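# Find the light check weight and set it on the red dish

## Task

Among the four check weights, one weighs less than the rest. Use the balance to find it: its pointer sits over white when both pans hold equal weight and leans toward whichever side is lighter. Set that lighter weight lying flat on the red dish, with the other three weights not on the dish. Apart from the weights and the dish, nothing may be knocked over, and the balance must stay on the piece of furniture it currently stands on.

## Robot and tools

Robots: three identical i2rt Big YAM arms named arm1, arm2 and arm3. Each has six revolute joints, a two-finger gripper and a wrist camera. Feet (base_link) in the scene frame: arm1 at x=-0.017 y=+1.211 z=+0.828, quat_wxyz=(+0.030, -0.003, -0.002, -1.000); arm2 at x=+0.095 y=-0.011 z=+0.883, quat_wxyz=(+0.025, -0.002, -0.007, +1.000); arm3 at x=-0.083 y=-1.202 z=+0.816, quat_wxyz=(+0.086, +0.005, -0.002, +0.996). Each foot faces its own +x. Reach is roughly 1.0 m from the joint 1 axis.

Frame: a single scene frame, origin on the floor, +z up, metres. The 'hand' point lies between the finger pads, about 1 cm short of the tips; fingers extend along the hand's +z axis and open/close along its y axis. Printed hand positions can be off, more so when the arm is stretched.

Cameras: arm1_cam_wrist, arm2_cam_wrist, arm3_cam_wrist (on the wrists) and room_a, room_b (fixed in the room). Calibration numbers are approximate; fixed cameras may have shifted a couple of degrees and millimetres.

Tool move: optional keys arm1, arm2, arm3 and cameras. Each arm key holds a separate object for that arm only; an arm not named keeps its previous command. Inside an arm object:
- joints: absolute joint targets keyed by name. joint1_rad -2.879 to 2.879 (base yaw, positive counter-clockwise from above), joint2_rad 0 to 3.141 (shoulder, raises then tips the upper arm forward), joint3_rad 0 to 3.019 (elbow, positive opens), joint4_rad -1.692 to 1.57 (hand pitch, positive lifts fingers), joint5_rad -1.57 to 1.57 (hand yaw, positive to the arm's right), joint6_rad -2.094 to 2.094 (hand roll, positive clockwise seen from behind). gripper_m 0 to 0.093 is the absolute fingertip gap in metres.
- target: one list of seven numbers [x, y, z, qw, qx, qy, qz], an absolute hand pose in the scene frame (metres, unit quaternion). The hand travels a straight line to it from its current hand_target. When target is given, joints may contain only gripper_m.
- speed: top path speed, 0.002 to 0.5 m/s (default 0.25); only allowed with target. Rotation is capped at twice that value in rad/s.
- min_time_s: 0.1 to 8 s, lower bound on the duration of that arm's joint motions.
All motions in one call begin at once; all hand paths in a call finish together, paced by the slowest. Paths last 0.5 to 10 s. Paths ignore obstacles and other arms. Hands lag, drift and may overshoot speed, especially near full stretch, and often end a centimetre or more away. cameras: list of names, or ["all"], or [] for none. A move with no arm keys returns full state and images, including the scene number.

Tool wait: seconds 0 to 10, commands nothing, returns state; optional cameras as in move.

Tool zoom_image: camera name plus region [x0, y0, x1, y1] in pixels of that camera's latest image, origin top-left, at most 504 by 504. Only cameras in the most recent images can be zoomed.

Tool finished_scene: scene = the current scene number. Ends it permanently; the goal must hold with no robot help.

Reading results: a 'move' line lists each arm given motion with 'done' or its worst status. joint_status and hand_status explain endings: 'off_target' (stopped short, may still push), 'time_out' (arm could not finish; each joint keeps a nearby target and pushes on; on_its_own names those not yet there; sending a joint its current reading relieves the push), 'not_followed' (a safety check withheld the targets; 'joint command not followed' or 'pose unreachable'). Withheld targets may still be attempted later until replaced. In on_its_own, 'held at' is the target, not the reading. Arms under 'as last shown' were not commanded; their lines repeat earlier values. hand_target is the pose the drives are aiming for. Joint velocities are rad/s (gripper m/s); 'within noise' means still. Joint torques follow joint order, include gravity, carry offsets and noise; entries 3 and 4 wrap at ±28 N m. Image frames may lag the state slightly; the 'pictures' line gives their order.

Gripper: a firm grip on a hard part reads up to about 0.005 m below its width (some up to 0.002 above). Closed on nothing reads 0.000 to 0.003. Slightly below first contact the grip is gentle; about 0.005 m lower it squeezes at full force (roughly 50 to 64 N per pad). Open well above the reading to release.

Things to avoid: arms pressing hard on each other (including one gripper closing on another's fingers), which ends the scene; hard hits on fixed or heavy things; letting objects fall far or leave the work area or reach the floor; releasing parts while moving; tipping the balance or other items. Arms keep pushing after contact and do not yield. Long stretching, holding loads or pushing unreachable poses heats motors: a MOTOR HOT line appears at 85 °C, and at 100 °C the arm goes limp (OVER-TEMPERATURE FAULT) for 30 to 60 s or more; keys it blocked read limit_stop_at_motor_heat and need resending. A loose object may occasionally get nudged by itself. The scene keeps running while you think, holding the last command.

Each tool is called by a JSON object that holds its "fn" and its "kwargs".

## Session

{"fn": "move", "kwargs": {}}

Scene clock: 0.00 s.
Joint torques (N m): no reading
Heat: arm1: hottest joint2_rad 37 °C; arm2: hottest joint2_rad 31 °C; arm3: hottest joint2_rad 36 °C.
Joint velocities: within noise
arm1.joint_positions: joint1_rad=+0.463 joint2_rad=+0.615 joint3_rad=+1.490 joint4_rad=-1.383 joint5_rad=+0.276 joint6_rad=+0.395 gripper_m=+0.09396
arm1.joint_status: not commanded
arm1.hand: x=-0.2166 y=+1.1519 z=+1.4100 quat_wxyz=(-0.119, -0.855, +0.016, +0.505) (m; scene frame)
arm1.hand_target: x=-0.2135 y=+1.1537 z=+1.4229 quat_wxyz=(-0.125, -0.847, +0.018, +0.516) (m; scene frame)
arm1.hand_status: not commanded
arm2.joint_positions: joint1_rad=+0.482 joint2_rad=+0.585 joint3_rad=+1.357 joint4_rad=-1.462 joint5_rad=+0.226 joint6_rad=+0.023 gripper_m=+0.09396
arm2.joint_status: not commanded
arm2.hand: x=-0.1095 y=-0.0683 z=+1.3892 quat_wxyz=(-0.010, +0.891, +0.138, -0.433) (m; scene frame)
arm2.hand_target: x=-0.1075 y=-0.0675 z=+1.4001 quat_wxyz=(-0.007, +0.885, +0.136, -0.444) (m; scene frame)
arm2.hand_status: not commanded
arm3.joint_positions: joint1_rad=-0.065 joint2_rad=+0.649 joint3_rad=+1.390 joint4_rad=-1.161 joint5_rad=-0.034 joint6_rad=-0.702 gripper_m=+0.09396
arm3.joint_status: not commanded
arm3.hand: x=-0.3410 y=-1.1470 z=+1.3892 quat_wxyz=(-0.236, +0.811, +0.203, -0.495) (m; scene frame)
arm3.hand_target: x=-0.3379 y=-1.1478 z=+1.4005 quat_wxyz=(-0.241, +0.804, +0.201, -0.504) (m; scene frame)
arm3.hand_status: not commanded
pictures: arm1_cam_wrist, arm2_cam_wrist, arm3_cam_wrist, room_a, room_b

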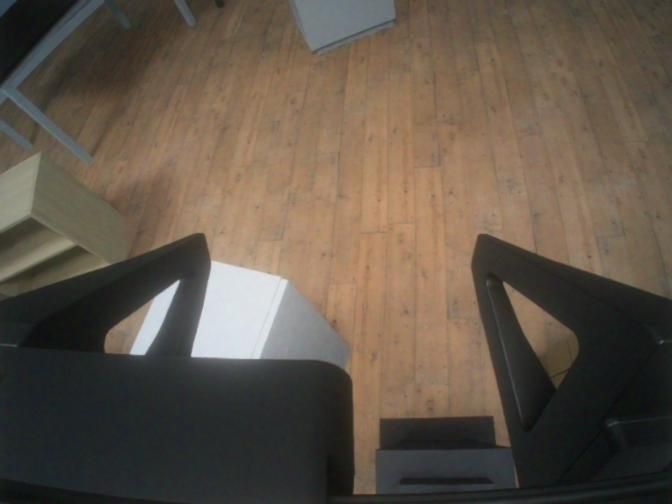

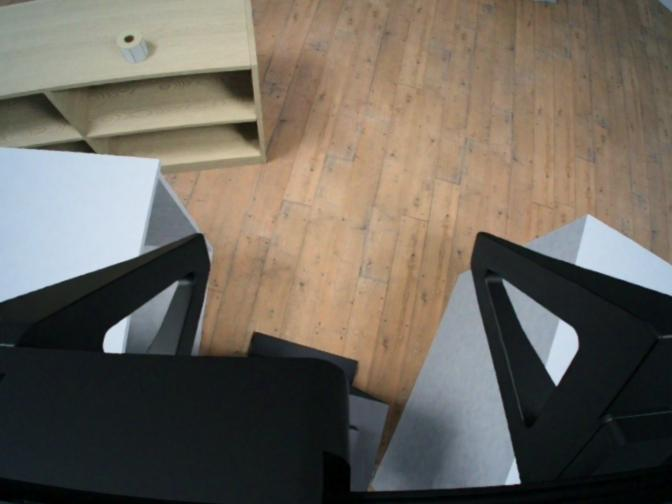

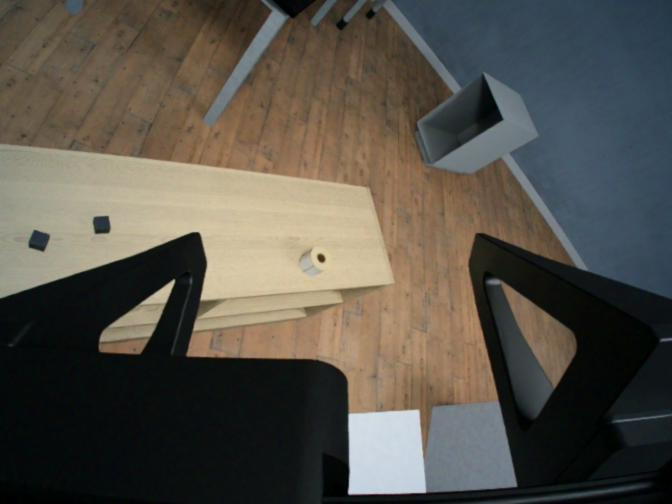

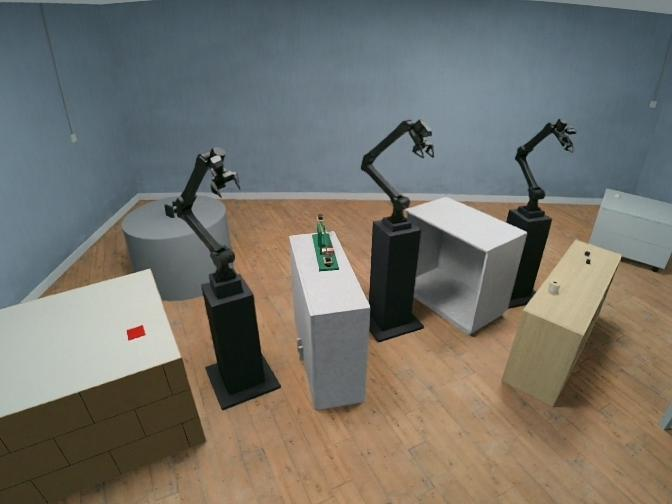

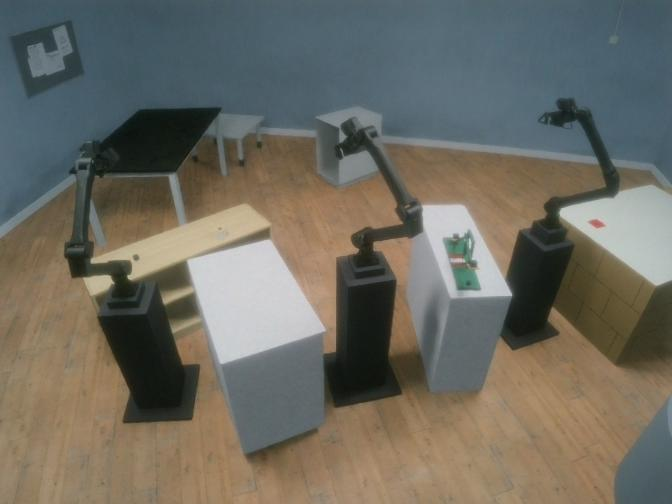

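{"fn": "zoom_image", "kwargs": {"camera": "room_a", "region": [280, 200, 380, 280]}}

{"fn": "zoom_image", "kwargs": {"camera": "room_b", "region": [420, 215, 520, 305]}}

{"fn": "zoom_image", "kwargs": {"camera": "room_a", "region": [500, 220, 640, 320]}}

{"fn": "zoom_image", "kwargs": {"camera": "room_a", "region": [80, 280, 210, 380]}}

{"fn": "zoom_image", "kwargs": {"camera": "room_b", "region": [80, 200, 280, 300]}}

Scaled by 5.040 from the camera's 672x504 image, which has a finer 960x720 frame.

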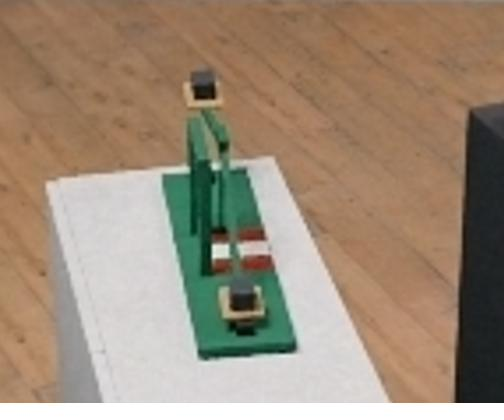

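Scaled by 5.040 from the camera's 672x504 image, which has a finer 960x720 frame.

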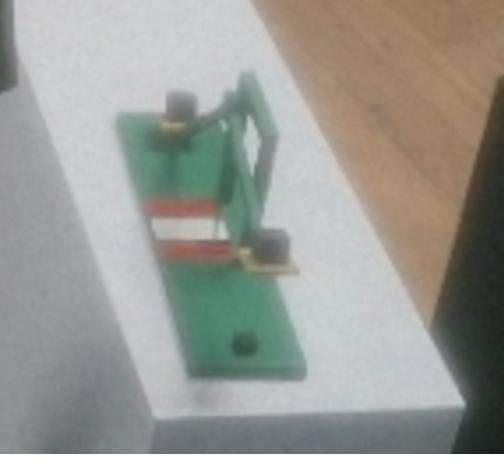

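Scaled by 3.600 from the camera's 672x504 image, which has a finer 960x720 frame.

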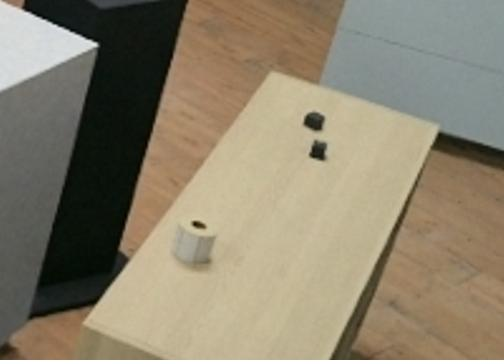

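Scaled by 3.877 from the camera's 672x504 image, which has a finer 960x720 frame.

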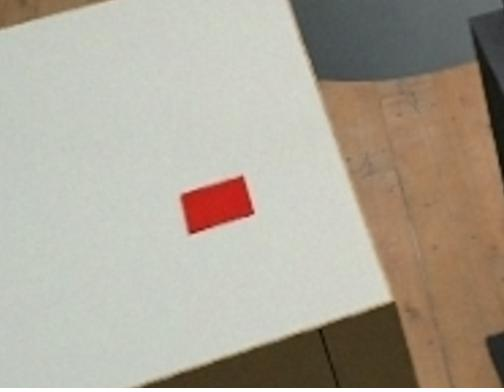

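Scaled by 2.520 from the camera's 672x504 image, which has a finer 960x720 frame.

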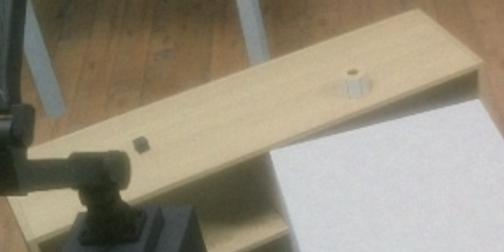

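{"fn": "move", "kwargs": {"arm1": {"joints": {"joint1_rad": 2.05, "joint5_rad": 0, "joint6_rad": 0, "joint2_rad": 1.2, "joint3_rad": 1.6, "joint4_rad": -1.0}}}}

{"fn": "move", "kwargs": {"arm1": {"target": [0.37, 0.625, 1.13, 0.2034, 0.7558, 0.5584, -0.2752], "speed": 0.35}, "cameras": ["arm1_cam_wrist"]}}

Scene clock: 7.70 s.
Joint torques (N m): arm1=[0.38 -7.77 14.27 2.3 0.11 -0.19] | arm2=[1.67 2.49 10.93 1.96 0.08 0.1] | arm3=[-1.08 0.44 8.81 2.09 -0.02 0.01]
Heat: arm1: hottest joint2_rad 37 °C; arm2: hottest joint2_rad 31 °C; arm3: hottest joint2_rad 36 °C.
move: arm1 done
Joint velocities: within noise
arm1.joint_positions: joint1_rad=+2.039 joint2_rad=+1.212 joint3_rad=+1.559 joint4_rad=-1.015 joint5_rad=-0.001 joint6_rad=+0.012 gripper_m=+0.09397
arm1.joint_status: all done
arm1.hand: x=+0.2418 y=+0.7764 z=+1.3137 quat_wxyz=(-0.378, -0.451, -0.779, +0.218) (m; scene frame)
arm1.hand_target: x=+0.2454 y=+0.7810 z=+1.3455 quat_wxyz=(-0.404, -0.434, -0.770, +0.233) (m; scene frame)
arm1.hand_status: not commanded
arm2, arm3: as last shown
arm3.hand_target: x=-0.3379 y=-1.1478 z=+1.4005 quat_wxyz=(-0.241, +0.805, +0.201, -0.504) (m; scene frame)
pictures: none

Scene clock: 10.20 s.
Joint torques (N m): arm1=[0.09 -15.15 15.65 0.73 0.55 0.07] | arm2=[1.67 2.08 11 1.91 0.06 0.1] | arm3=[-1.14 0.44 8.8 2.09 0 0.01]
Heat: arm1: hottest joint2_rad 37 °C; arm2: hottest joint2_rad 31 °C; arm3: hottest joint2_rad 36 °C.
move: arm1 off_target
Joint velocities: within noise
arm1.joint_positions: joint1_rad=+2.213 joint2_rad=+1.939 joint3_rad=+2.014 joint4_rad=-1.266 joint5_rad=+0.566 joint6_rad=+0.875 gripper_m=+0.09397
arm1.joint_status: not commanded
arm1.hand: x=+0.3559 y=+0.6302 z=+1.1116 quat_wxyz=(-0.182, -0.754, -0.567, +0.277) (m; scene frame)
arm1.hand_target: x=+0.3693 y=+0.6261 z=+1.1300 quat_wxyz=(-0.204, -0.756, -0.559, +0.275) (m; scene frame)
arm1.hand_status: off_target (0.024 m and 2.6 deg from the pose sent, 0.270 m and 48.4 deg at the start)
arm2, arm3: as last shown
pictures: arm1_cam_wrist
camera_calibration:
arm1_cam_wrist: T_world_to_cam=[[-0.955754, 0.291027, 0.0428667, 0.109047], [0.289537, 0.956422, -0.0377496, -0.660825], [-0.0519848, -0.0236679, -0.998367, 1.27074], [0, 0, 0, 1]] pos_world=[0.361615, 0.630368, 1.23905]

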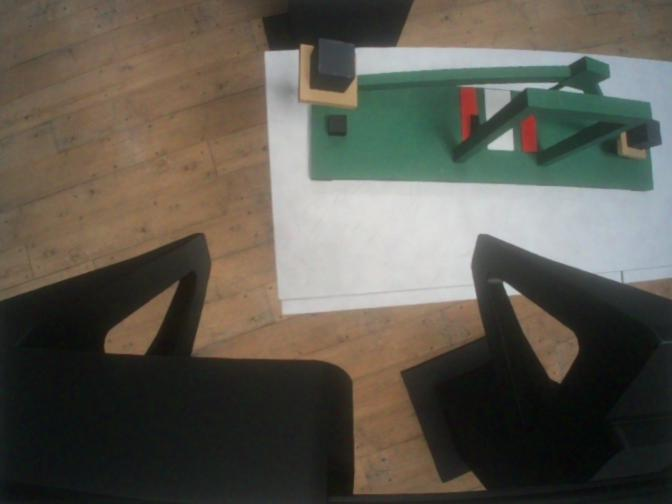

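{"fn": "zoom_image", "kwargs": {"camera": "arm1_cam_wrist", "region": [280, 20, 672, 200]}}

Scaled by 1.286 from the camera's 672x504 image, which has a finer 960x720 frame.

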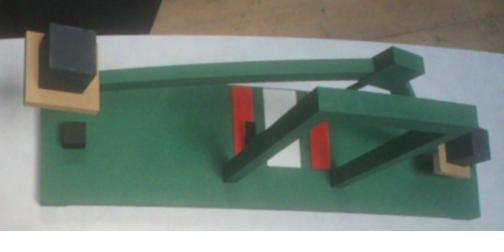

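{"fn": "zoom_image", "kwargs": {"camera": "arm1_cam_wrist", "region": [280, 20, 380, 150]}}

Scaled by 3.877 from the camera's 672x504 image, which has a finer 960x720 frame.

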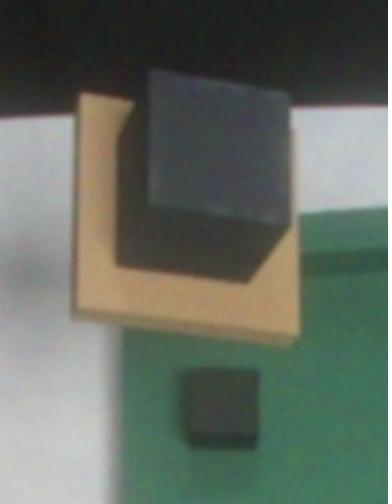

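{"fn": "move", "kwargs": {"arm1": {"target": [0.317, 0.54, 1.022, 0.2943, 0.774, 0.5217, -0.2042], "speed": 0.25}, "cameras": ["arm1_cam_wrist", "room_a", "room_b"]}}

{"fn": "zoom_image", "kwargs": {"camera": "arm1_cam_wrist", "region": [220, 100, 472, 289]}}

Scene clock: 14.00 s.
Joint torques (N m): arm1=[-0.03 -15.15 11.49 2.09 0.18 -0.27] | arm2=[1.44 2.14 10.97 1.92 0.09 0.11] | arm3=[-1.08 0.38 8.8 2.07 -0.01 0]
Heat: arm1: hottest joint3_rad 39 °C; arm2: hottest joint2_rad 31 °C; arm3: hottest joint2_rad 36 °C.
move: arm1 done
Joint velocities: within noise
arm1.joint_positions: joint1_rad=+2.045 joint2_rad=+1.946 joint3_rad=+1.758 joint4_rad=-0.743 joint5_rad=+0.355 joint6_rad=+0.822 gripper_m=+0.09398
arm1.joint_status: not commanded
arm1.hand: x=+0.3098 y=+0.5441 z=+1.0255 quat_wxyz=(-0.290, -0.780, -0.516, +0.204) (m; scene frame)
arm1.hand_target: x=+0.3170 y=+0.5403 z=+1.0220 quat_wxyz=(-0.294, -0.774, -0.522, +0.204) (m; scene frame)
arm1.hand_status: done (0.009 m and 1.1 deg from the pose sent, 0.133 m and 16.4 deg at the start)
arm2, arm3: as last shown
pictures: arm1_cam_wrist, room_a, room_b
camera_calibration:
arm1_cam_wrist: T_world_to_cam=[[-0.923306, 0.300402, -0.239301, 0.367919], [0.320639, 0.945895, -0.0497268, -0.559935], [0.211416, -0.122642, -0.969671, 1.12319], [0, 0, 0, 1]] pos_world=[0.281778, 0.556867, 1.14933]

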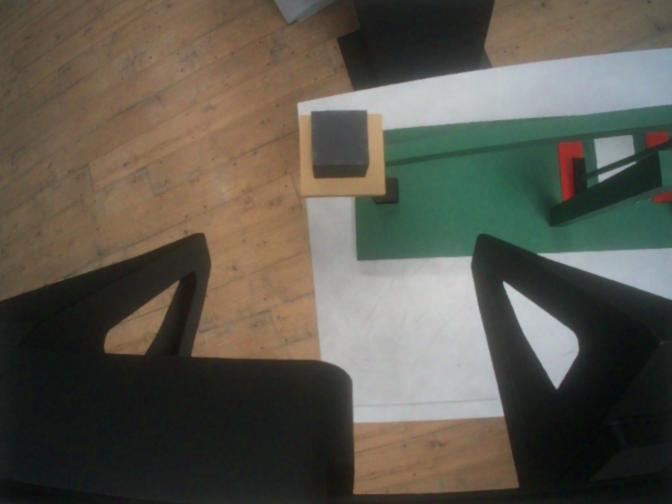

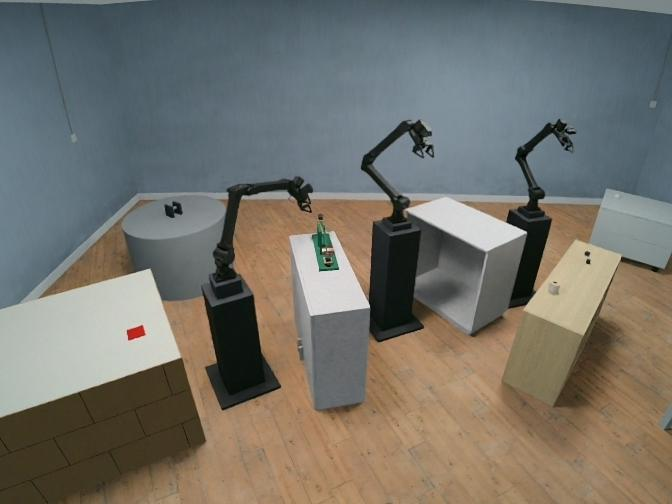

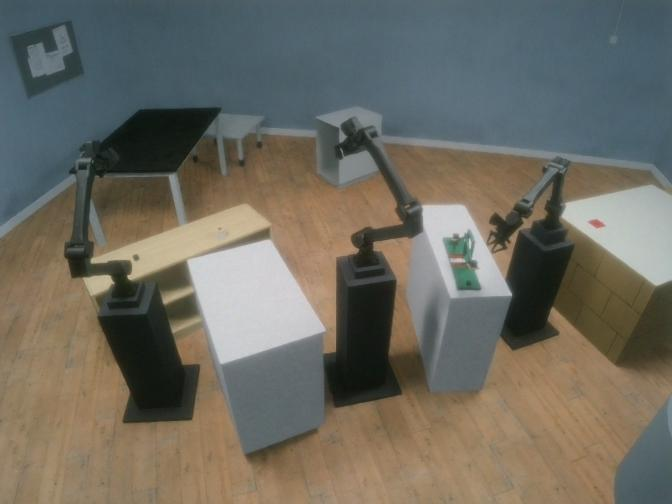

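Scaled by 2.000 from the camera's 672x504 image, which has a finer 960x720 frame.

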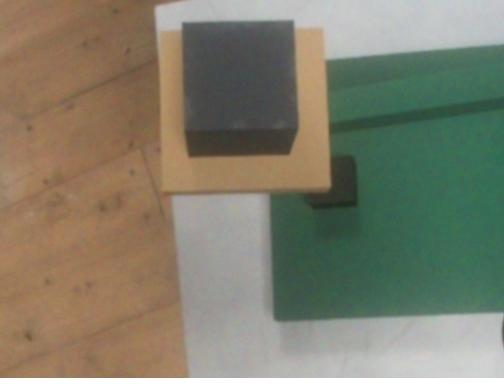

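{"fn": "move", "kwargs": {"arm1": {"target": [0.313, 0.4715, 0.943, 0.2943, 0.774, 0.5217, -0.2042], "speed": 0.15, "joints": {"gripper_m": 0.07}}, "cameras": ["arm1_cam_wrist", "room_a"]}}

{"fn": "zoom_image", "kwargs": {"camera": "arm1_cam_wrist", "region": [180, 120, 504, 336]}}

{"fn": "zoom_image", "kwargs": {"camera": "room_a", "region": [150, 190, 200, 230]}}

Scene clock: 16.27 s.
Joint torques (N m): arm1=[-1.85 -16.85 16.51 1.95 0.36 -0.2] | arm2=[1.44 2.14 10.93 1.91 0.08 0.12] | arm3=[-1.2 0.44 8.8 2.07 -0.01 0.02]
Heat: arm1: hottest joint3_rad 40 °C; arm2: hottest joint3_rad 32 °C; arm3: hottest joint2_rad 36 °C.
move: arm1 off_target
Joint velocities: within noise
arm1.joint_positions: joint1_rad=+2.009 joint2_rad=+2.152 joint3_rad=+1.811 joint4_rad=-0.643 joint5_rad=+0.318 joint6_rad=+0.769 gripper_m=+0.07009
arm1.joint_status: all done
arm1.hand: x=+0.3085 y=+0.5017 z=+0.9121 quat_wxyz=(-0.259, -0.779, -0.536, +0.197) (m; scene frame)
arm1.hand_target: x=+0.3114 y=+0.4748 z=+0.9442 quat_wxyz=(-0.295, -0.774, -0.522, +0.205) (m; scene frame)
arm1.hand_status: off_target (0.043 m and 4.5 deg from the pose sent, 0.110 m and 1.1 deg at the start)
arm2, arm3: as last shown
pictures: arm1_cam_wrist, room_a
camera_calibration:
arm1_cam_wrist: T_world_to_cam=[[-0.938179, 0.289487, -0.189783, 0.317248], [0.294985, 0.955501, -0.00075816, -0.56664], [0.181119, -0.0566946, -0.981826, 0.995618], [0, 0, 0, 1]] pos_world=[0.284461, 0.506033, 1.0373]

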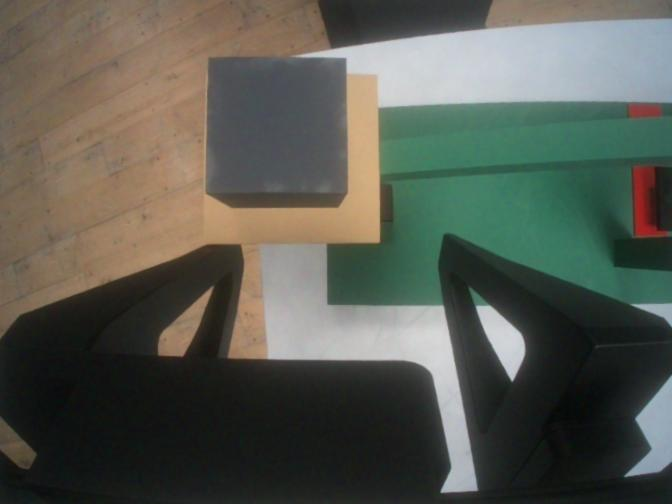

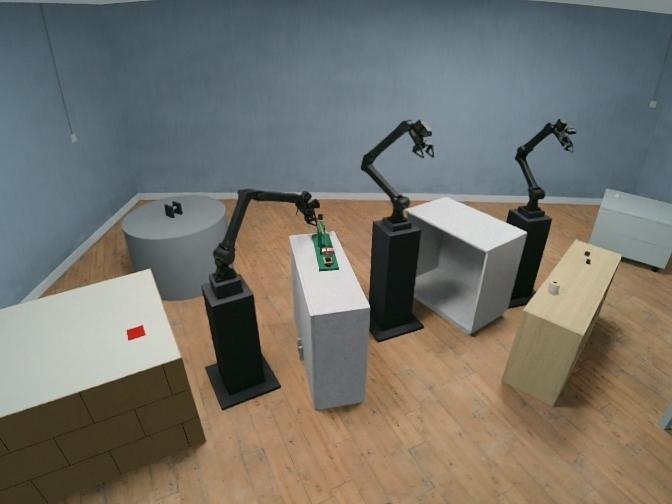

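Scaled by 1.556 from the camera's 672x504 image, which has a finer 960x720 frame.

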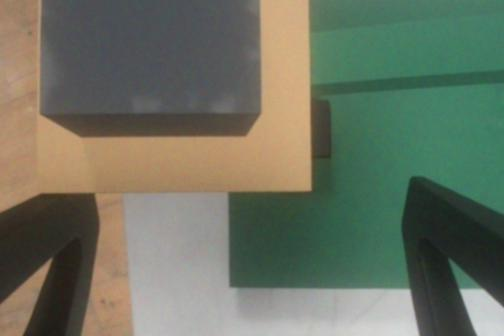

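Scaled by 10.080 from the camera's 672x504 image, which has a finer 960x720 frame.

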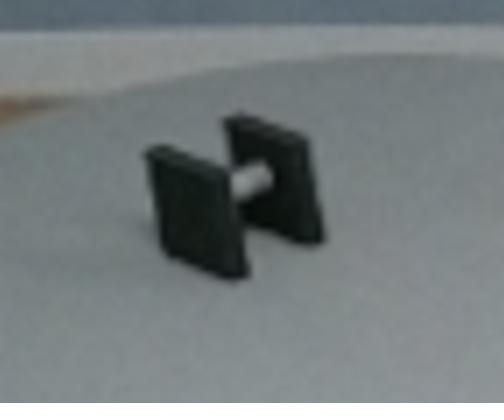

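{"fn": "move", "kwargs": {"arm1": {"target": [0.315, 0.545, 0.945, 0.2943, 0.774, 0.5217, -0.2042], "speed": 0.12}}}

{"fn": "move", "kwargs": {"arm1": {"target": [0.313, 0.535, 1.01, 0.2943, 0.774, 0.5217, -0.2042], "speed": 0.2}, "cameras": ["arm1_cam_wrist"]}}

Scene clock: 19.57 s.
Joint torques (N m): arm1=[-0.03 -18.49 10.4 1.88 0.36 0.05] | arm2=[1.55 2.32 10.99 1.95 0.07 0.12] | arm3=[-1.2 0.38 8.77 2.09 0 0.02]
Heat: arm1: hottest joint3_rad 41 °C; arm2: hottest joint3_rad 32 °C; arm3: hottest joint2_rad 36 °C.
move: arm1 off_target
Joint velocities: within noise
arm1.joint_positions: joint1_rad=+2.044 joint2_rad=+2.038 joint3_rad=+1.621 joint4_rad=-0.559 joint5_rad=+0.351 joint6_rad=+0.795 gripper_m=+0.07009
arm1.joint_status: not commanded
arm1.hand: x=+0.3063 y=+0.5484 z=+0.9159 quat_wxyz=(-0.266, -0.776, -0.533, +0.204) (m; scene frame)
arm1.hand_target: x=+0.3146 y=+0.5454 z=+0.9450 quat_wxyz=(-0.294, -0.774, -0.522, +0.204) (m; scene frame)
arm1.hand_status: off_target (0.031 m and 3.5 deg from the pose sent, 0.055 m and 4.5 deg at the start)
arm2, arm3: as last shown
pictures: none

Scene clock: 20.90 s.
Joint torques (N m): arm1=[-0.91 -17.26 15.08 0.92 0.16 -0.06] | arm2=[1.55 2.2 10.96 1.95 0.07 0.11] | arm3=[-1.14 0.44 8.79 2.06 -0.01 0]
Heat: arm1: hottest joint3_rad 41 °C; arm2: hottest joint3_rad 33 °C; arm3: hottest joint2_rad 36 °C.
move: arm1 off_target
Joint velocities: within noise
arm1.joint_positions: joint1_rad=+2.044 joint2_rad=+1.987 joint3_rad=+1.691 joint4_rad=-0.688 joint5_rad=+0.350 joint6_rad=+0.795 gripper_m=+0.07009
arm1.joint_status: not commanded
arm1.hand: x=+0.3062 y=+0.5498 z=+0.9698 quat_wxyz=(-0.263, -0.777, -0.535, +0.204) (m; scene frame)
arm1.hand_target: x=+0.3118 y=+0.5369 z=+1.0102 quat_wxyz=(-0.295, -0.774, -0.522, +0.204) (m; scene frame)
arm1.hand_status: off_target (0.043 m and 3.9 deg from the pose sent, 0.095 m and 3.5 deg at the start)
arm2, arm3: as last shown
pictures: arm1_cam_wrist
camera_calibration:
arm1_cam_wrist: T_world_to_cam=[[-0.938599, 0.28954, -0.187612, 0.310145], [0.297774, 0.954491, -0.0166653, -0.596797], [0.174249, -0.0715081, -0.982102, 1.06595], [0, 0, 0, 1]] pos_world=[0.283071, 0.556062, 1.09512]

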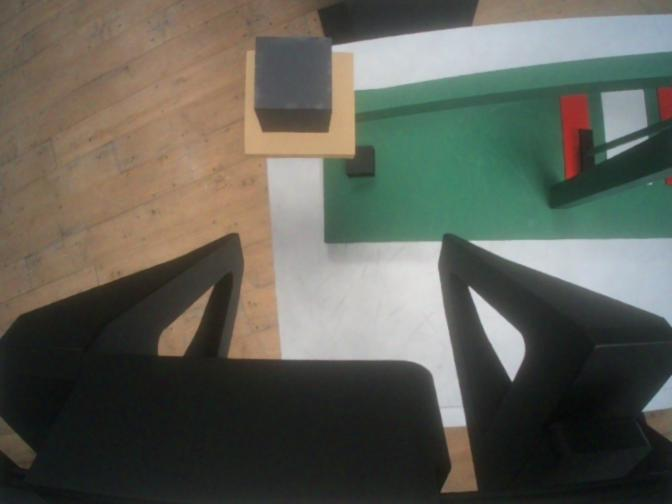

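{"fn": "move", "kwargs": {"arm1": {"target": [0.315, 0.502, 1.03, 0.325, 0.771, 0.509, -0.204], "speed": 0.15}, "cameras": ["arm1_cam_wrist"]}}

Scene clock: 22.60 s.
Joint torques (N m): arm1=[-1.49 -14.74 15.69 1.76 0.2 -0.17] | arm2=[1.55 2.2 10.99 1.88 0.09 0.1] | arm3=[-1.14 0.44 8.79 2.07 -0.01 0.02]
Heat: arm1: hottest joint3_rad 42 °C; arm2: hottest joint3_rad 33 °C; arm3: hottest joint2_rad 36 °C.
move: arm1 off_target
Joint velocities: within noise
arm1.joint_positions: joint1_rad=+2.030 joint2_rad=+1.997 joint3_rad=+1.781 joint4_rad=-0.688 joint5_rad=+0.333 joint6_rad=+0.795 gripper_m=+0.07009
arm1.joint_status: not commanded
arm1.hand: x=+0.3128 y=+0.5236 z=+1.0073 quat_wxyz=(-0.300, -0.774, -0.520, +0.200) (m; scene frame)
arm1.hand_target: x=+0.3140 y=+0.5040 z=+1.0304 quat_wxyz=(-0.325, -0.771, -0.509, +0.204) (m; scene frame)
arm1.hand_status: off_target (0.031 m and 3.2 deg from the pose sent, 0.077 m and 7.7 deg at the start)
arm2, arm3: as last shown
pictures: arm1_cam_wrist
camera_calibration:
arm1_cam_wrist: T_world_to_cam=[[-0.926163, 0.27928, -0.253424, 0.398746], [0.303176, 0.95105, -0.0599062, -0.529417], [0.224288, -0.132315, -0.965499, 1.09922], [0, 0, 0, 1]] pos_world=[0.283269, 0.537583, 1.13063]

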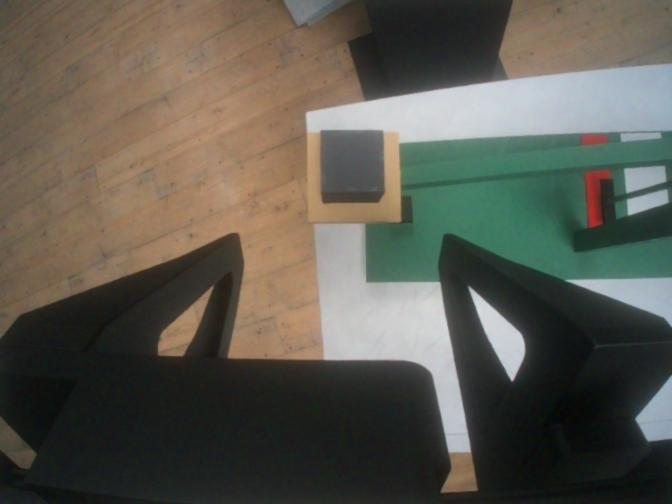

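{"fn": "move", "kwargs": {"arm1": {"target": [0.312, 0.474, 1.0, 0.325, 0.771, 0.509, -0.204], "speed": 0.1}, "cameras": ["arm1_cam_wrist"]}}

Scene clock: 24.33 s.
Joint torques (N m): arm1=[-1.32 -16.21 15.79 2 0.17 -0.27] | arm2=[1.61 2.2 10.99 1.92 0.08 0.1] | arm3=[-1.08 0.44 8.79 2.09 0 0.01]
Heat: arm1: hottest joint3_rad 42 °C; arm2: hottest joint3_rad 33 °C; arm3: hottest joint2_rad 36 °C.
move: arm1 off_target
Joint velocities: within noise
arm1.joint_positions: joint1_rad=+2.006 joint2_rad=+2.083 joint3_rad=+1.832 joint4_rad=-0.656 joint5_rad=+0.318 joint6_rad=+0.785 gripper_m=+0.07009
arm1.joint_status: not commanded
arm1.hand: x=+0.3085 y=+0.4963 z=+0.9730 quat_wxyz=(-0.296, -0.778, -0.517, +0.199) (m; scene frame)
arm1.hand_target: x=+0.3108 y=+0.4762 z=+1.0005 quat_wxyz=(-0.325, -0.771, -0.509, +0.204) (m; scene frame)
arm1.hand_status: off_target (0.035 m and 3.6 deg from the pose sent, 0.050 m and 3.1 deg at the start)
arm2.joint_positions: joint1_rad=+0.482 joint2_rad=+0.585 joint3_rad=+1.357 joint4_rad=-1.462 joint5_rad=+0.226 joint6_rad=+0.023 gripper_m=+0.09396
arm2.joint_status: not commanded
arm2.hand: x=-0.1095 y=-0.0683 z=+1.3892 quat_wxyz=(-0.010, +0.891, +0.138, -0.433) (m; scene frame)
arm2.hand_target: x=-0.1075 y=-0.0675 z=+1.4001 quat_wxyz=(-0.007, +0.885, +0.136, -0.444) (m; scene frame)
arm2.hand_status: not commanded
arm3.joint_positions: joint1_rad=-0.065 joint2_rad=+0.649 joint3_rad=+1.390 joint4_rad=-1.161 joint5_rad=-0.034 joint6_rad=-0.702 gripper_m=+0.09396
arm3.joint_status: not commanded
arm3.hand: x=-0.3410 y=-1.1470 z=+1.3892 quat_wxyz=(-0.236, +0.811, +0.203, -0.495) (m; scene frame)
arm3.hand_target: x=-0.3379 y=-1.1478 z=+1.4005 quat_wxyz=(-0.241, +0.805, +0.201, -0.504) (m; scene frame)
arm3.hand_status: not commanded
pictures: arm1_cam_wrist
camera_calibration:
arm1_cam_wrist: T_world_to_cam=[[-0.923352, 0.289226, -0.252526, 0.38701], [0.311179, 0.948987, -0.0509082, -0.51444], [0.22492, -0.125587, -0.96625, 1.06068], [0, 0, 0, 1]] pos_world=[0.278861, 0.509471, 1.09642]

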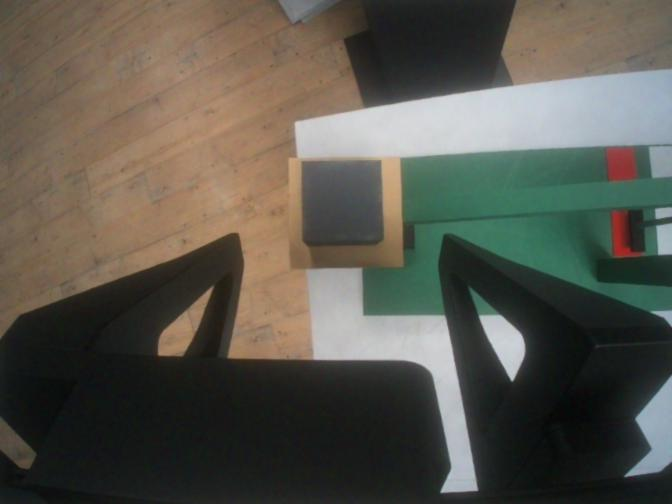

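{"fn": "move", "kwargs": {"arm1": {"target": [0.310, 0.453, 0.977, 0.325, 0.771, 0.509, -0.204], "speed": 0.1}, "cameras": ["arm1_cam_wrist"]}}

Scene clock: 25.90 s.
Joint torques (N m): arm1=[-1.73 -17.08 15.58 1.88 0.18 -0.26] | arm2=[1.49 2.26 10.93 1.88 0.08 0.12] | arm3=[-1.2 0.44 8.79 2.06 -0.01 0.01]
Heat: arm1: hottest joint3_rad 43 °C; arm2: hottest joint3_rad 33 °C; arm3: hottest joint2_rad 36 °C.
move: arm1 off_target
Joint velocities: within noise
arm1.joint_positions: joint1_rad=+1.992 joint2_rad=+2.147 joint3_rad=+1.880 joint4_rad=-0.634 joint5_rad=+0.307 joint6_rad=+0.772 gripper_m=+0.07009
arm1.joint_status: not commanded
arm1.hand: x=+0.3087 y=+0.4761 z=+0.9518 quat_wxyz=(-0.298, -0.777, -0.518, +0.198) (m; scene frame)
arm1.hand_target: x=+0.3090 y=+0.4553 z=+0.9778 quat_wxyz=(-0.325, -0.771, -0.509, +0.204) (m; scene frame)
arm1.hand_status: off_target (0.034 m and 3.4 deg from the pose sent, 0.044 m and 3.6 deg at the start)
arm2, arm3: as last shown
pictures: arm1_cam_wrist
camera_calibration:
arm1_cam_wrist: T_world_to_cam=[[-0.923455, 0.286502, -0.25524, 0.391599], [0.309072, 0.949599, -0.0523102, -0.49472], [0.227388, -0.127194, -0.965462, 1.03686], [0, 0, 0, 1]] pos_world=[0.278758, 0.489474, 1.07512]

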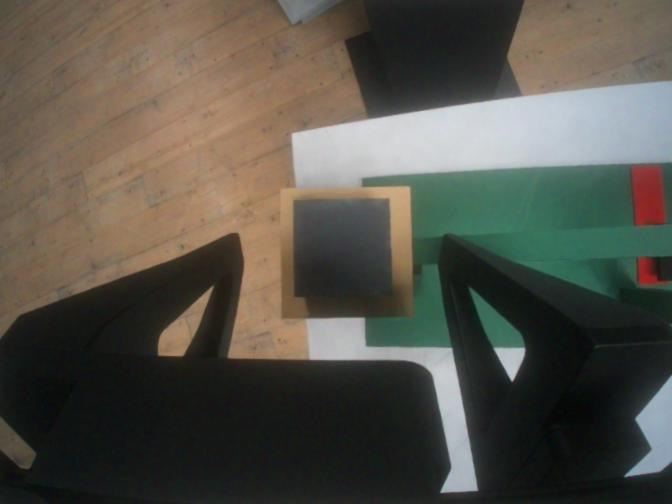

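{"fn": "move", "kwargs": {"arm1": {"target": [0.310, 0.449, 0.969, 0.325, 0.771, 0.509, -0.204], "speed": 0.1}}}

{"fn": "move", "kwargs": {"arm1": {"joints": {"gripper_m": 0.022}}, "cameras": ["arm1_cam_wrist"]}}

Scene clock: 27.27 s.
Joint torques (N m): arm1=[-1.49 -16.91 15.61 2 0.16 -0.22] | arm2=[1.55 2.14 10.97 1.92 0.09 0.11] | arm3=[-1.14 0.5 8.8 2.09 -0.01 0.02]
Heat: arm1: hottest joint3_rad 43 °C; arm2: hottest joint3_rad 34 °C; arm3: hottest joint2_rad 36 °C.
move: arm1 off_target
Joint velocities: within noise
arm1.joint_positions: joint1_rad=+1.991 joint2_rad=+2.158 joint3_rad=+1.886 joint4_rad=-0.626 joint5_rad=+0.306 joint6_rad=+0.770 gripper_m=+0.07009
arm1.joint_status: not commanded
arm1.hand: x=+0.3100 y=+0.4734 z=+0.9473 quat_wxyz=(-0.299, -0.777, -0.518, +0.198) (m; scene frame)
arm1.hand_target: x=+0.3086 y=+0.4512 z=+0.9696 quat_wxyz=(-0.325, -0.771, -0.509, +0.204) (m; scene frame)
arm1.hand_status: off_target (0.033 m and 3.3 deg from the pose sent, 0.032 m and 3.4 deg at the start)
arm2, arm3: as last shown
pictures: none

Scene clock: 27.90 s.
Joint torques (N m): arm1=[-1.38 -17.44 15.68 2.04 0.22 -0.25] | arm2=[1.55 2.14 10.96 1.88 0.08 0.11] | arm3=[-1.14 0.44 8.84 2.07 -0.01 0.01]
Heat: arm1: hottest joint3_rad 43 °C; arm2: hottest joint3_rad 34 °C; arm3: hottest joint2_rad 36 °C.
move: arm1 off_target
Joint velocities: within noise
arm1.joint_positions: joint1_rad=+1.991 joint2_rad=+2.158 joint3_rad=+1.886 joint4_rad=-0.626 joint5_rad=+0.305 joint6_rad=+0.770 gripper_m=+0.03017
arm1.joint_status: gripper_m off_target (ended at +0.03020, target +0.02200)
arm1.hand: x=+0.3096 y=+0.4732 z=+0.9473 quat_wxyz=(-0.299, -0.777, -0.518, +0.198) (m; scene frame)
arm1.hand_target: x=+0.3088 y=+0.4513 z=+0.9696 quat_wxyz=(-0.325, -0.771, -0.509, +0.204) (m; scene frame)
arm1.hand_status: not commanded
arm2, arm3: as last shown
pictures: arm1_cam_wrist
camera_calibration:
arm1_cam_wrist: T_world_to_cam=[[-0.923836, 0.283978, -0.256677, 0.394746], [0.306924, 0.950236, -0.053378, -0.491086], [0.228745, -0.128093, -0.965022, 1.03149], [0, 0, 0, 1]] pos_world=[0.279457, 0.486675, 1.07052]

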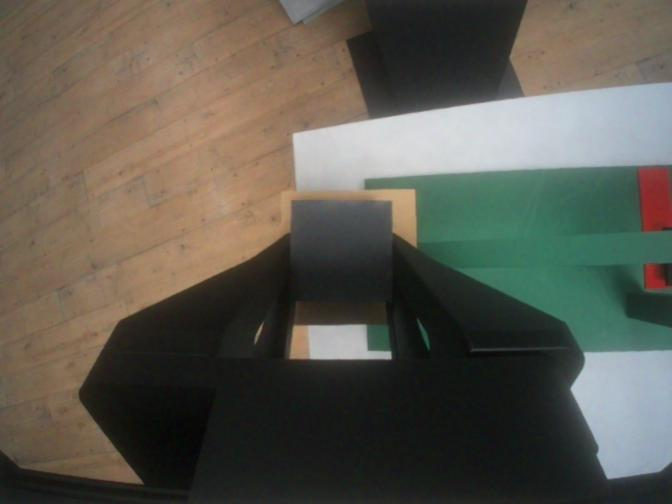

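{"fn": "move", "kwargs": {"arm1": {"target": [0.310, 0.475, 1.08, 0.325, 0.771, 0.509, -0.204], "speed": 0.15}, "cameras": ["arm1_cam_wrist"]}}

{"fn": "move", "kwargs": {"arm1": {"joints": {"joint1_rad": -1.5, "joint2_rad": 1.2, "joint3_rad": 1.5, "joint4_rad": -1.2, "joint5_rad": 0, "joint6_rad": 0}, "min_time_s": 4}, "cameras": ["arm1_cam_wrist"]}}

Scene clock: 30.57 s.
Joint torques (N m): arm1=[-0.15 -19.96 16.76 1.16 0.38 -0.13] | arm2=[1.61 2.14 10.97 1.91 0.09 0.1] | arm3=[-1.14 0.44 8.77 2.07 -0.01 0.02]
Heat: arm1: hottest joint3_rad 44 °C; arm2: hottest joint3_rad 34 °C; arm3: hottest joint2_rad 36 °C.
move: arm1 off_target
Joint velocities: within noise
arm1.joint_positions: joint1_rad=+1.991 joint2_rad=+2.086 joint3_rad=+1.972 joint4_rad=-0.823 joint5_rad=+0.310 joint6_rad=+0.770 gripper_m=+0.03017
arm1.joint_status: not commanded
arm1.hand: x=+0.3017 y=+0.4881 z=+1.0197 quat_wxyz=(-0.281, -0.780, -0.523, +0.198) (m; scene frame)
arm1.hand_target: x=+0.3081 y=+0.4787 z=+1.0798 quat_wxyz=(-0.325, -0.771, -0.509, +0.204) (m; scene frame)
arm1.hand_status: off_target (0.062 m and 5.5 deg from the pose sent, 0.133 m and 3.3 deg at the start; pose on its path clipped on 11 of 54 steps)
arm2, arm3: as last shown
pictures: arm1_cam_wrist
camera_calibration:
arm1_cam_wrist: T_world_to_cam=[[-0.92801, 0.294827, -0.227761, 0.368285], [0.309117, 0.950581, -0.0290066, -0.524601], [0.207954, -0.0973233, -0.973285, 1.10476], [0, 0, 0, 1]] pos_world=[0.274196, 0.497615, 1.14391]

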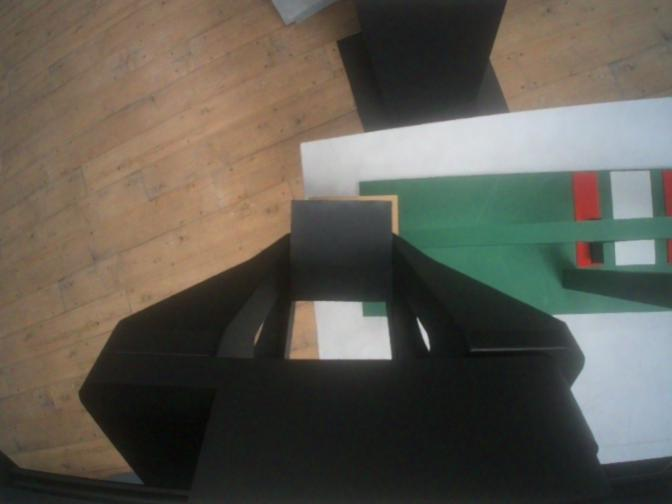

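Scene clock: 35.23 s.
Joint torques (N m): arm1=[-0.5 -7.88 11.9 1.18 -0.03 -0.22] | arm2=[1.49 2.14 10.96 1.92 0.08 0.11] | arm3=[-1.14 0.5 8.79 2.07 -0.02 0.01]
Heat: arm1: hottest joint3_rad 45 °C; arm2: hottest joint3_rad 35 °C; arm3: hottest joint2_rad 36 °C.
move: arm1 done
Joint velocities: within noise
arm1.joint_positions: joint1_rad=-1.493 joint2_rad=+1.220 joint3_rad=+1.485 joint4_rad=-1.196 joint5_rad=+0.002 joint6_rad=+0.015 gripper_m=+0.03017
arm1.joint_status: all done
arm1.hand: x=-0.0786 y=+1.6814 z=+1.2368 quat_wxyz=(+0.202, -0.711, +0.630, +0.239) (m; scene frame)
arm1.hand_target: x=-0.0747 y=+1.6766 z=+1.2530 quat_wxyz=(+0.213, -0.710, +0.624, +0.248) (m; scene frame)
arm1.hand_status: not commanded
arm2, arm3: as last shown
pictures: arm1_cam_wrist
camera_calibration:
arm1_cam_wrist: T_world_to_cam=[[0.991996, 0.125779, -0.0111456, -0.119756], [0.125808, -0.992053, 0.00195686, 1.67848], [-0.0108109, -0.00334341, -0.999936, 1.36913], [0, 0, 0, 1]] pos_world=[-0.0775681, 1.68478, 1.36442]

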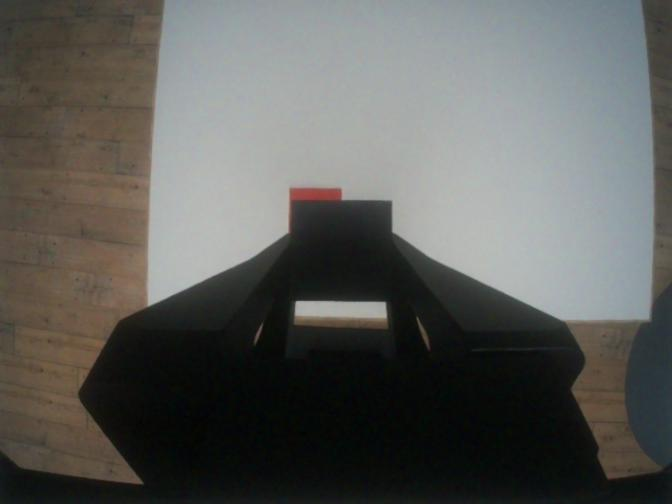

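{"fn": "move", "kwargs": {"arm1": {"target": [-0.13, 1.66, 0.93, 0.237, -0.704, 0.615, 0.265], "speed": 0.25}, "cameras": ["arm1_cam_wrist"]}}

Scene clock: 38.40 s.
Joint torques (N m): arm1=[0.91 -6.59 10.56 2.24 0.22 0.03] | arm2=[1.44 2.02 10.95 1.98 0.09 0.1] | arm3=[-1.14 0.5 8.79 2.1 0 0.02]
Heat: arm1: hottest joint3_rad 45 °C; arm2: hottest joint3_rad 35 °C; arm3: hottest joint2_rad 36 °C.
move: arm1 off_target
Joint velocities: within noise
arm1.joint_positions: joint1_rad=-1.350 joint2_rad=+1.307 joint3_rad=+0.659 joint4_rad=-0.238 joint5_rad=+0.116 joint6_rad=+0.098 gripper_m=+0.03017
arm1.joint_status: not commanded
arm1.hand: x=-0.1211 y=+1.6493 z=+0.9189 quat_wxyz=(+0.229, -0.710, +0.618, +0.248) (m; scene frame)
arm1.hand_target: x=-0.1299 y=+1.6595 z=+0.9303 quat_wxyz=(+0.237, -0.704, +0.615, +0.265) (m; scene frame)
arm1.hand_status: off_target (0.018 m and 2.3 deg from the pose sent, 0.312 m and 5.4 deg at the start)
arm2, arm3: as last shown
pictures: arm1_cam_wrist
camera_calibration:
arm1_cam_wrist: T_world_to_cam=[[0.990928, 0.132333, 0.0234348, -0.119768], [0.133378, -0.989764, -0.050764, 1.69824], [0.0164772, 0.0534292, -0.998436, 0.958947], [0, 0, 0, 1]] pos_world=[-0.123627, 1.64547, 1.04646]

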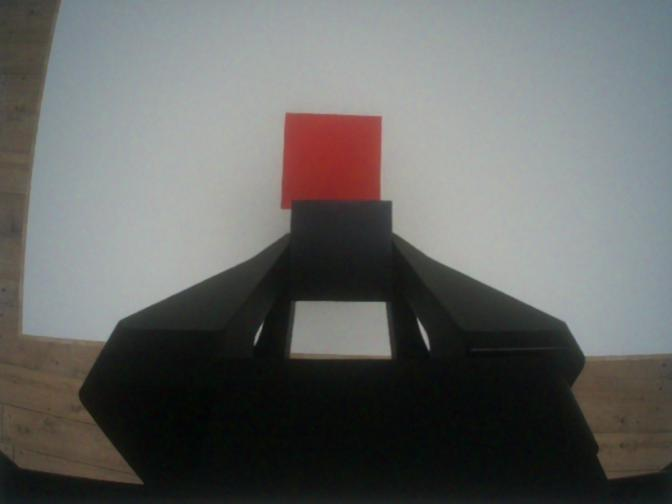

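{"fn": "move", "kwargs": {"arm1": {"target": [-0.146, 1.754, 0.772, 0.233, -0.6995, 0.6186, 0.2728], "speed": 0.2}, "cameras": ["arm1_cam_wrist", "room_a", "room_b"]}}

{"fn": "zoom_image", "kwargs": {"camera": "room_a", "region": [90, 270, 210, 360]}}

Scene clock: 40.90 s.
Joint torques (N m): arm1=[-1.14 -10.17 8.66 2.18 0.02 -0.07] | arm2=[1.26 2.08 10.99 1.85 0.08 0.12] | arm3=[-1.08 0.38 8.81 2.07 0 0.01]
Heat: arm1: hottest joint3_rad 45 °C; arm2: hottest joint3_rad 35 °C; arm3: hottest joint2_rad 36 °C.
move: arm1 off_target
Joint velocities: within noise
arm1.joint_positions: joint1_rad=-1.358 joint2_rad=+1.896 joint3_rad=+0.789 joint4_rad=+0.218 joint5_rad=+0.089 joint6_rad=+0.098 gripper_m=+0.03017
arm1.joint_status: not commanded
arm1.hand: x=-0.1463 y=+1.7292 z=+0.7602 quat_wxyz=(+0.219, -0.712, +0.618, +0.253) (m; scene frame)
arm1.hand_target: x=-0.1455 y=+1.7528 z=+0.7727 quat_wxyz=(+0.233, -0.699, +0.618, +0.272) (m; scene frame)
arm1.hand_status: off_target (0.027 m and 3.2 deg from the pose sent, 0.182 m and 3.2 deg at the start)
arm2, arm3: as last shown
pictures: arm1_cam_wrist, room_a, room_b
camera_calibration:
arm1_cam_wrist: T_world_to_cam=[[0.989915, 0.141629, 0.00316468, -0.102523], [0.14163, -0.988933, -0.0441968, 1.76744], [-0.00312989, 0.0441993, -0.999018, 0.810116], [0, 0, 0, 1]] pos_world=[-0.146297, 1.72659, 0.88776]

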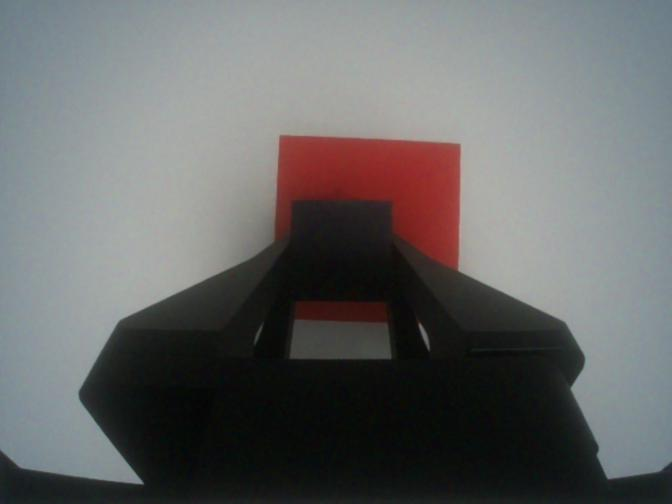

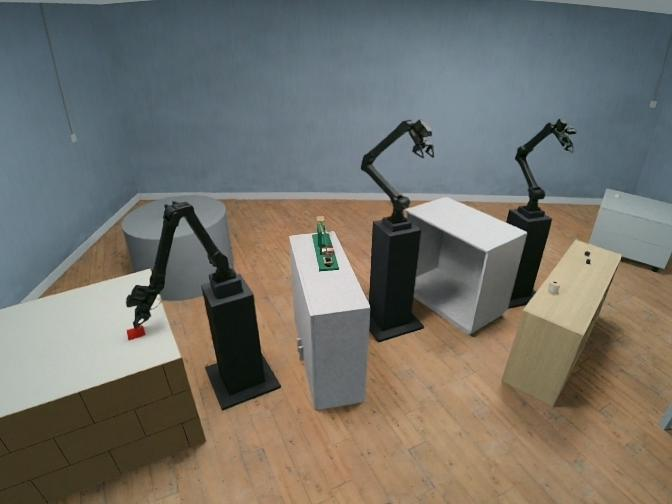

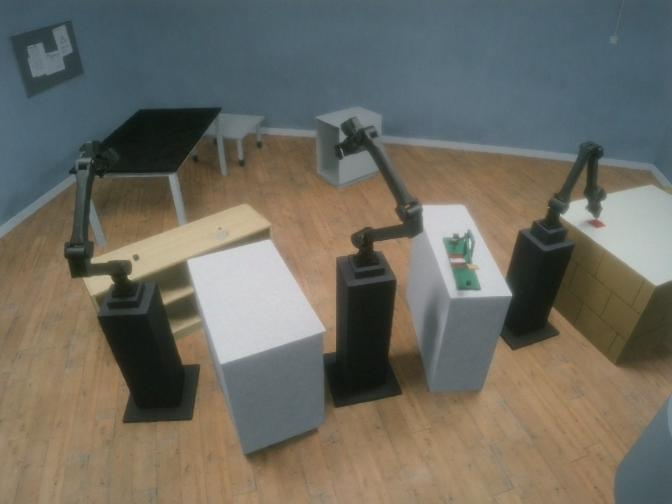

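Scaled by 4.200 from the camera's 672x504 image, which has a finer 960x720 frame.

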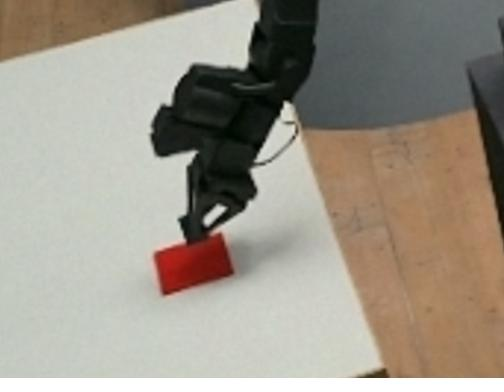

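{"fn": "move", "kwargs": {"arm1": {"target": [-0.136, 1.766, 0.744, 0.239, -0.693, 0.622, 0.276], "speed": 0.1}, "cameras": ["arm1_cam_wrist"]}}

Scene clock: 45.97 s.
Joint torques (N m): arm1=[-1.2 -10.81 7.86 2.47 0.03 -0.14] | arm2=[1.38 1.96 10.92 1.92 0.08 0.11] | arm3=[-1.14 0.5 8.79 2.09 -0.01 0.01]
Heat: arm1: hottest joint3_rad 45 °C; arm2: hottest joint3_rad 36 °C; arm3: hottest joint3_rad 37 °C.
move: arm1 off_target
Joint velocities: within noise
arm1.joint_positions: joint1_rad=-1.383 joint2_rad=+1.989 joint3_rad=+0.817 joint4_rad=+0.300 joint5_rad=+0.083 joint6_rad=+0.098 gripper_m=+0.03017
arm1.joint_status: not commanded
arm1.hand: x=-0.1368 y=+1.7431 z=+0.7338 quat_wxyz=(+0.225, -0.702, +0.624, +0.258) (m; scene frame)
arm1.hand_target: x=-0.1357 y=+1.7652 z=+0.7448 quat_wxyz=(+0.239, -0.693, +0.622, +0.276) (m; scene frame)
arm1.hand_status: off_target (0.025 m and 2.8 deg from the pose sent, 0.041 m and 4.2 deg at the start)
arm2.joint_positions: joint1_rad=+0.482 joint2_rad=+0.585 joint3_rad=+1.357 joint4_rad=-1.462 joint5_rad=+0.226 joint6_rad=+0.023 gripper_m=+0.09396
arm2.joint_status: not commanded
arm2.hand: x=-0.1095 y=-0.0683 z=+1.3892 quat_wxyz=(-0.010, +0.891, +0.138, -0.433) (m; scene frame)
arm2.hand_target: x=-0.1075 y=-0.0675 z=+1.4001 quat_wxyz=(-0.007, +0.885, +0.136, -0.444) (m; scene frame)
arm2.hand_status: not commanded
arm3.joint_positions: joint1_rad=-0.065 joint2_rad=+0.649 joint3_rad=+1.390 joint4_rad=-1.161 joint5_rad=-0.034 joint6_rad=-0.702 gripper_m=+0.09396
arm3.joint_status: not commanded
arm3.hand: x=-0.3410 y=-1.1470 z=+1.3892 quat_wxyz=(-0.236, +0.811, +0.203, -0.495) (m; scene frame)
arm3.hand_target: x=-0.3379 y=-1.1478 z=+1.4005 quat_wxyz=(-0.241, +0.805, +0.201, -0.504) (m; scene frame)
arm3.hand_status: not commanded
pictures: arm1_cam_wrist
camera_calibration:
arm1_cam_wrist: T_world_to_cam=[[0.99281, 0.119647, -0.00364367, -0.0700778], [0.119207, -0.991006, -0.060807, 1.79139], [-0.0108863, 0.0599355, -0.998143, 0.7541], [0, 0, 0, 1]] pos_world=[-0.135762, 1.73846, 0.861373]

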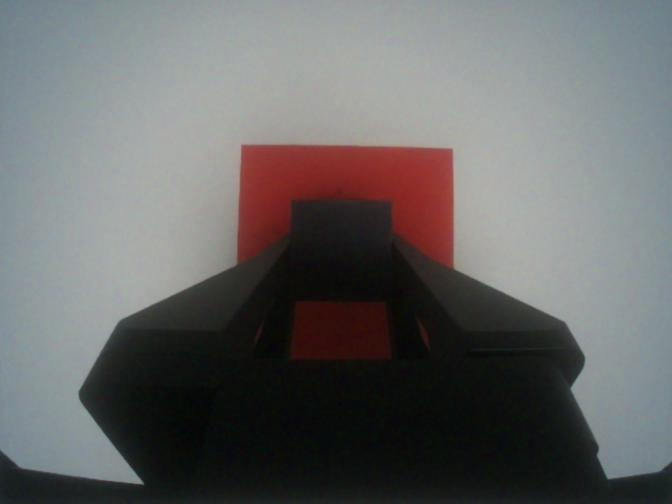

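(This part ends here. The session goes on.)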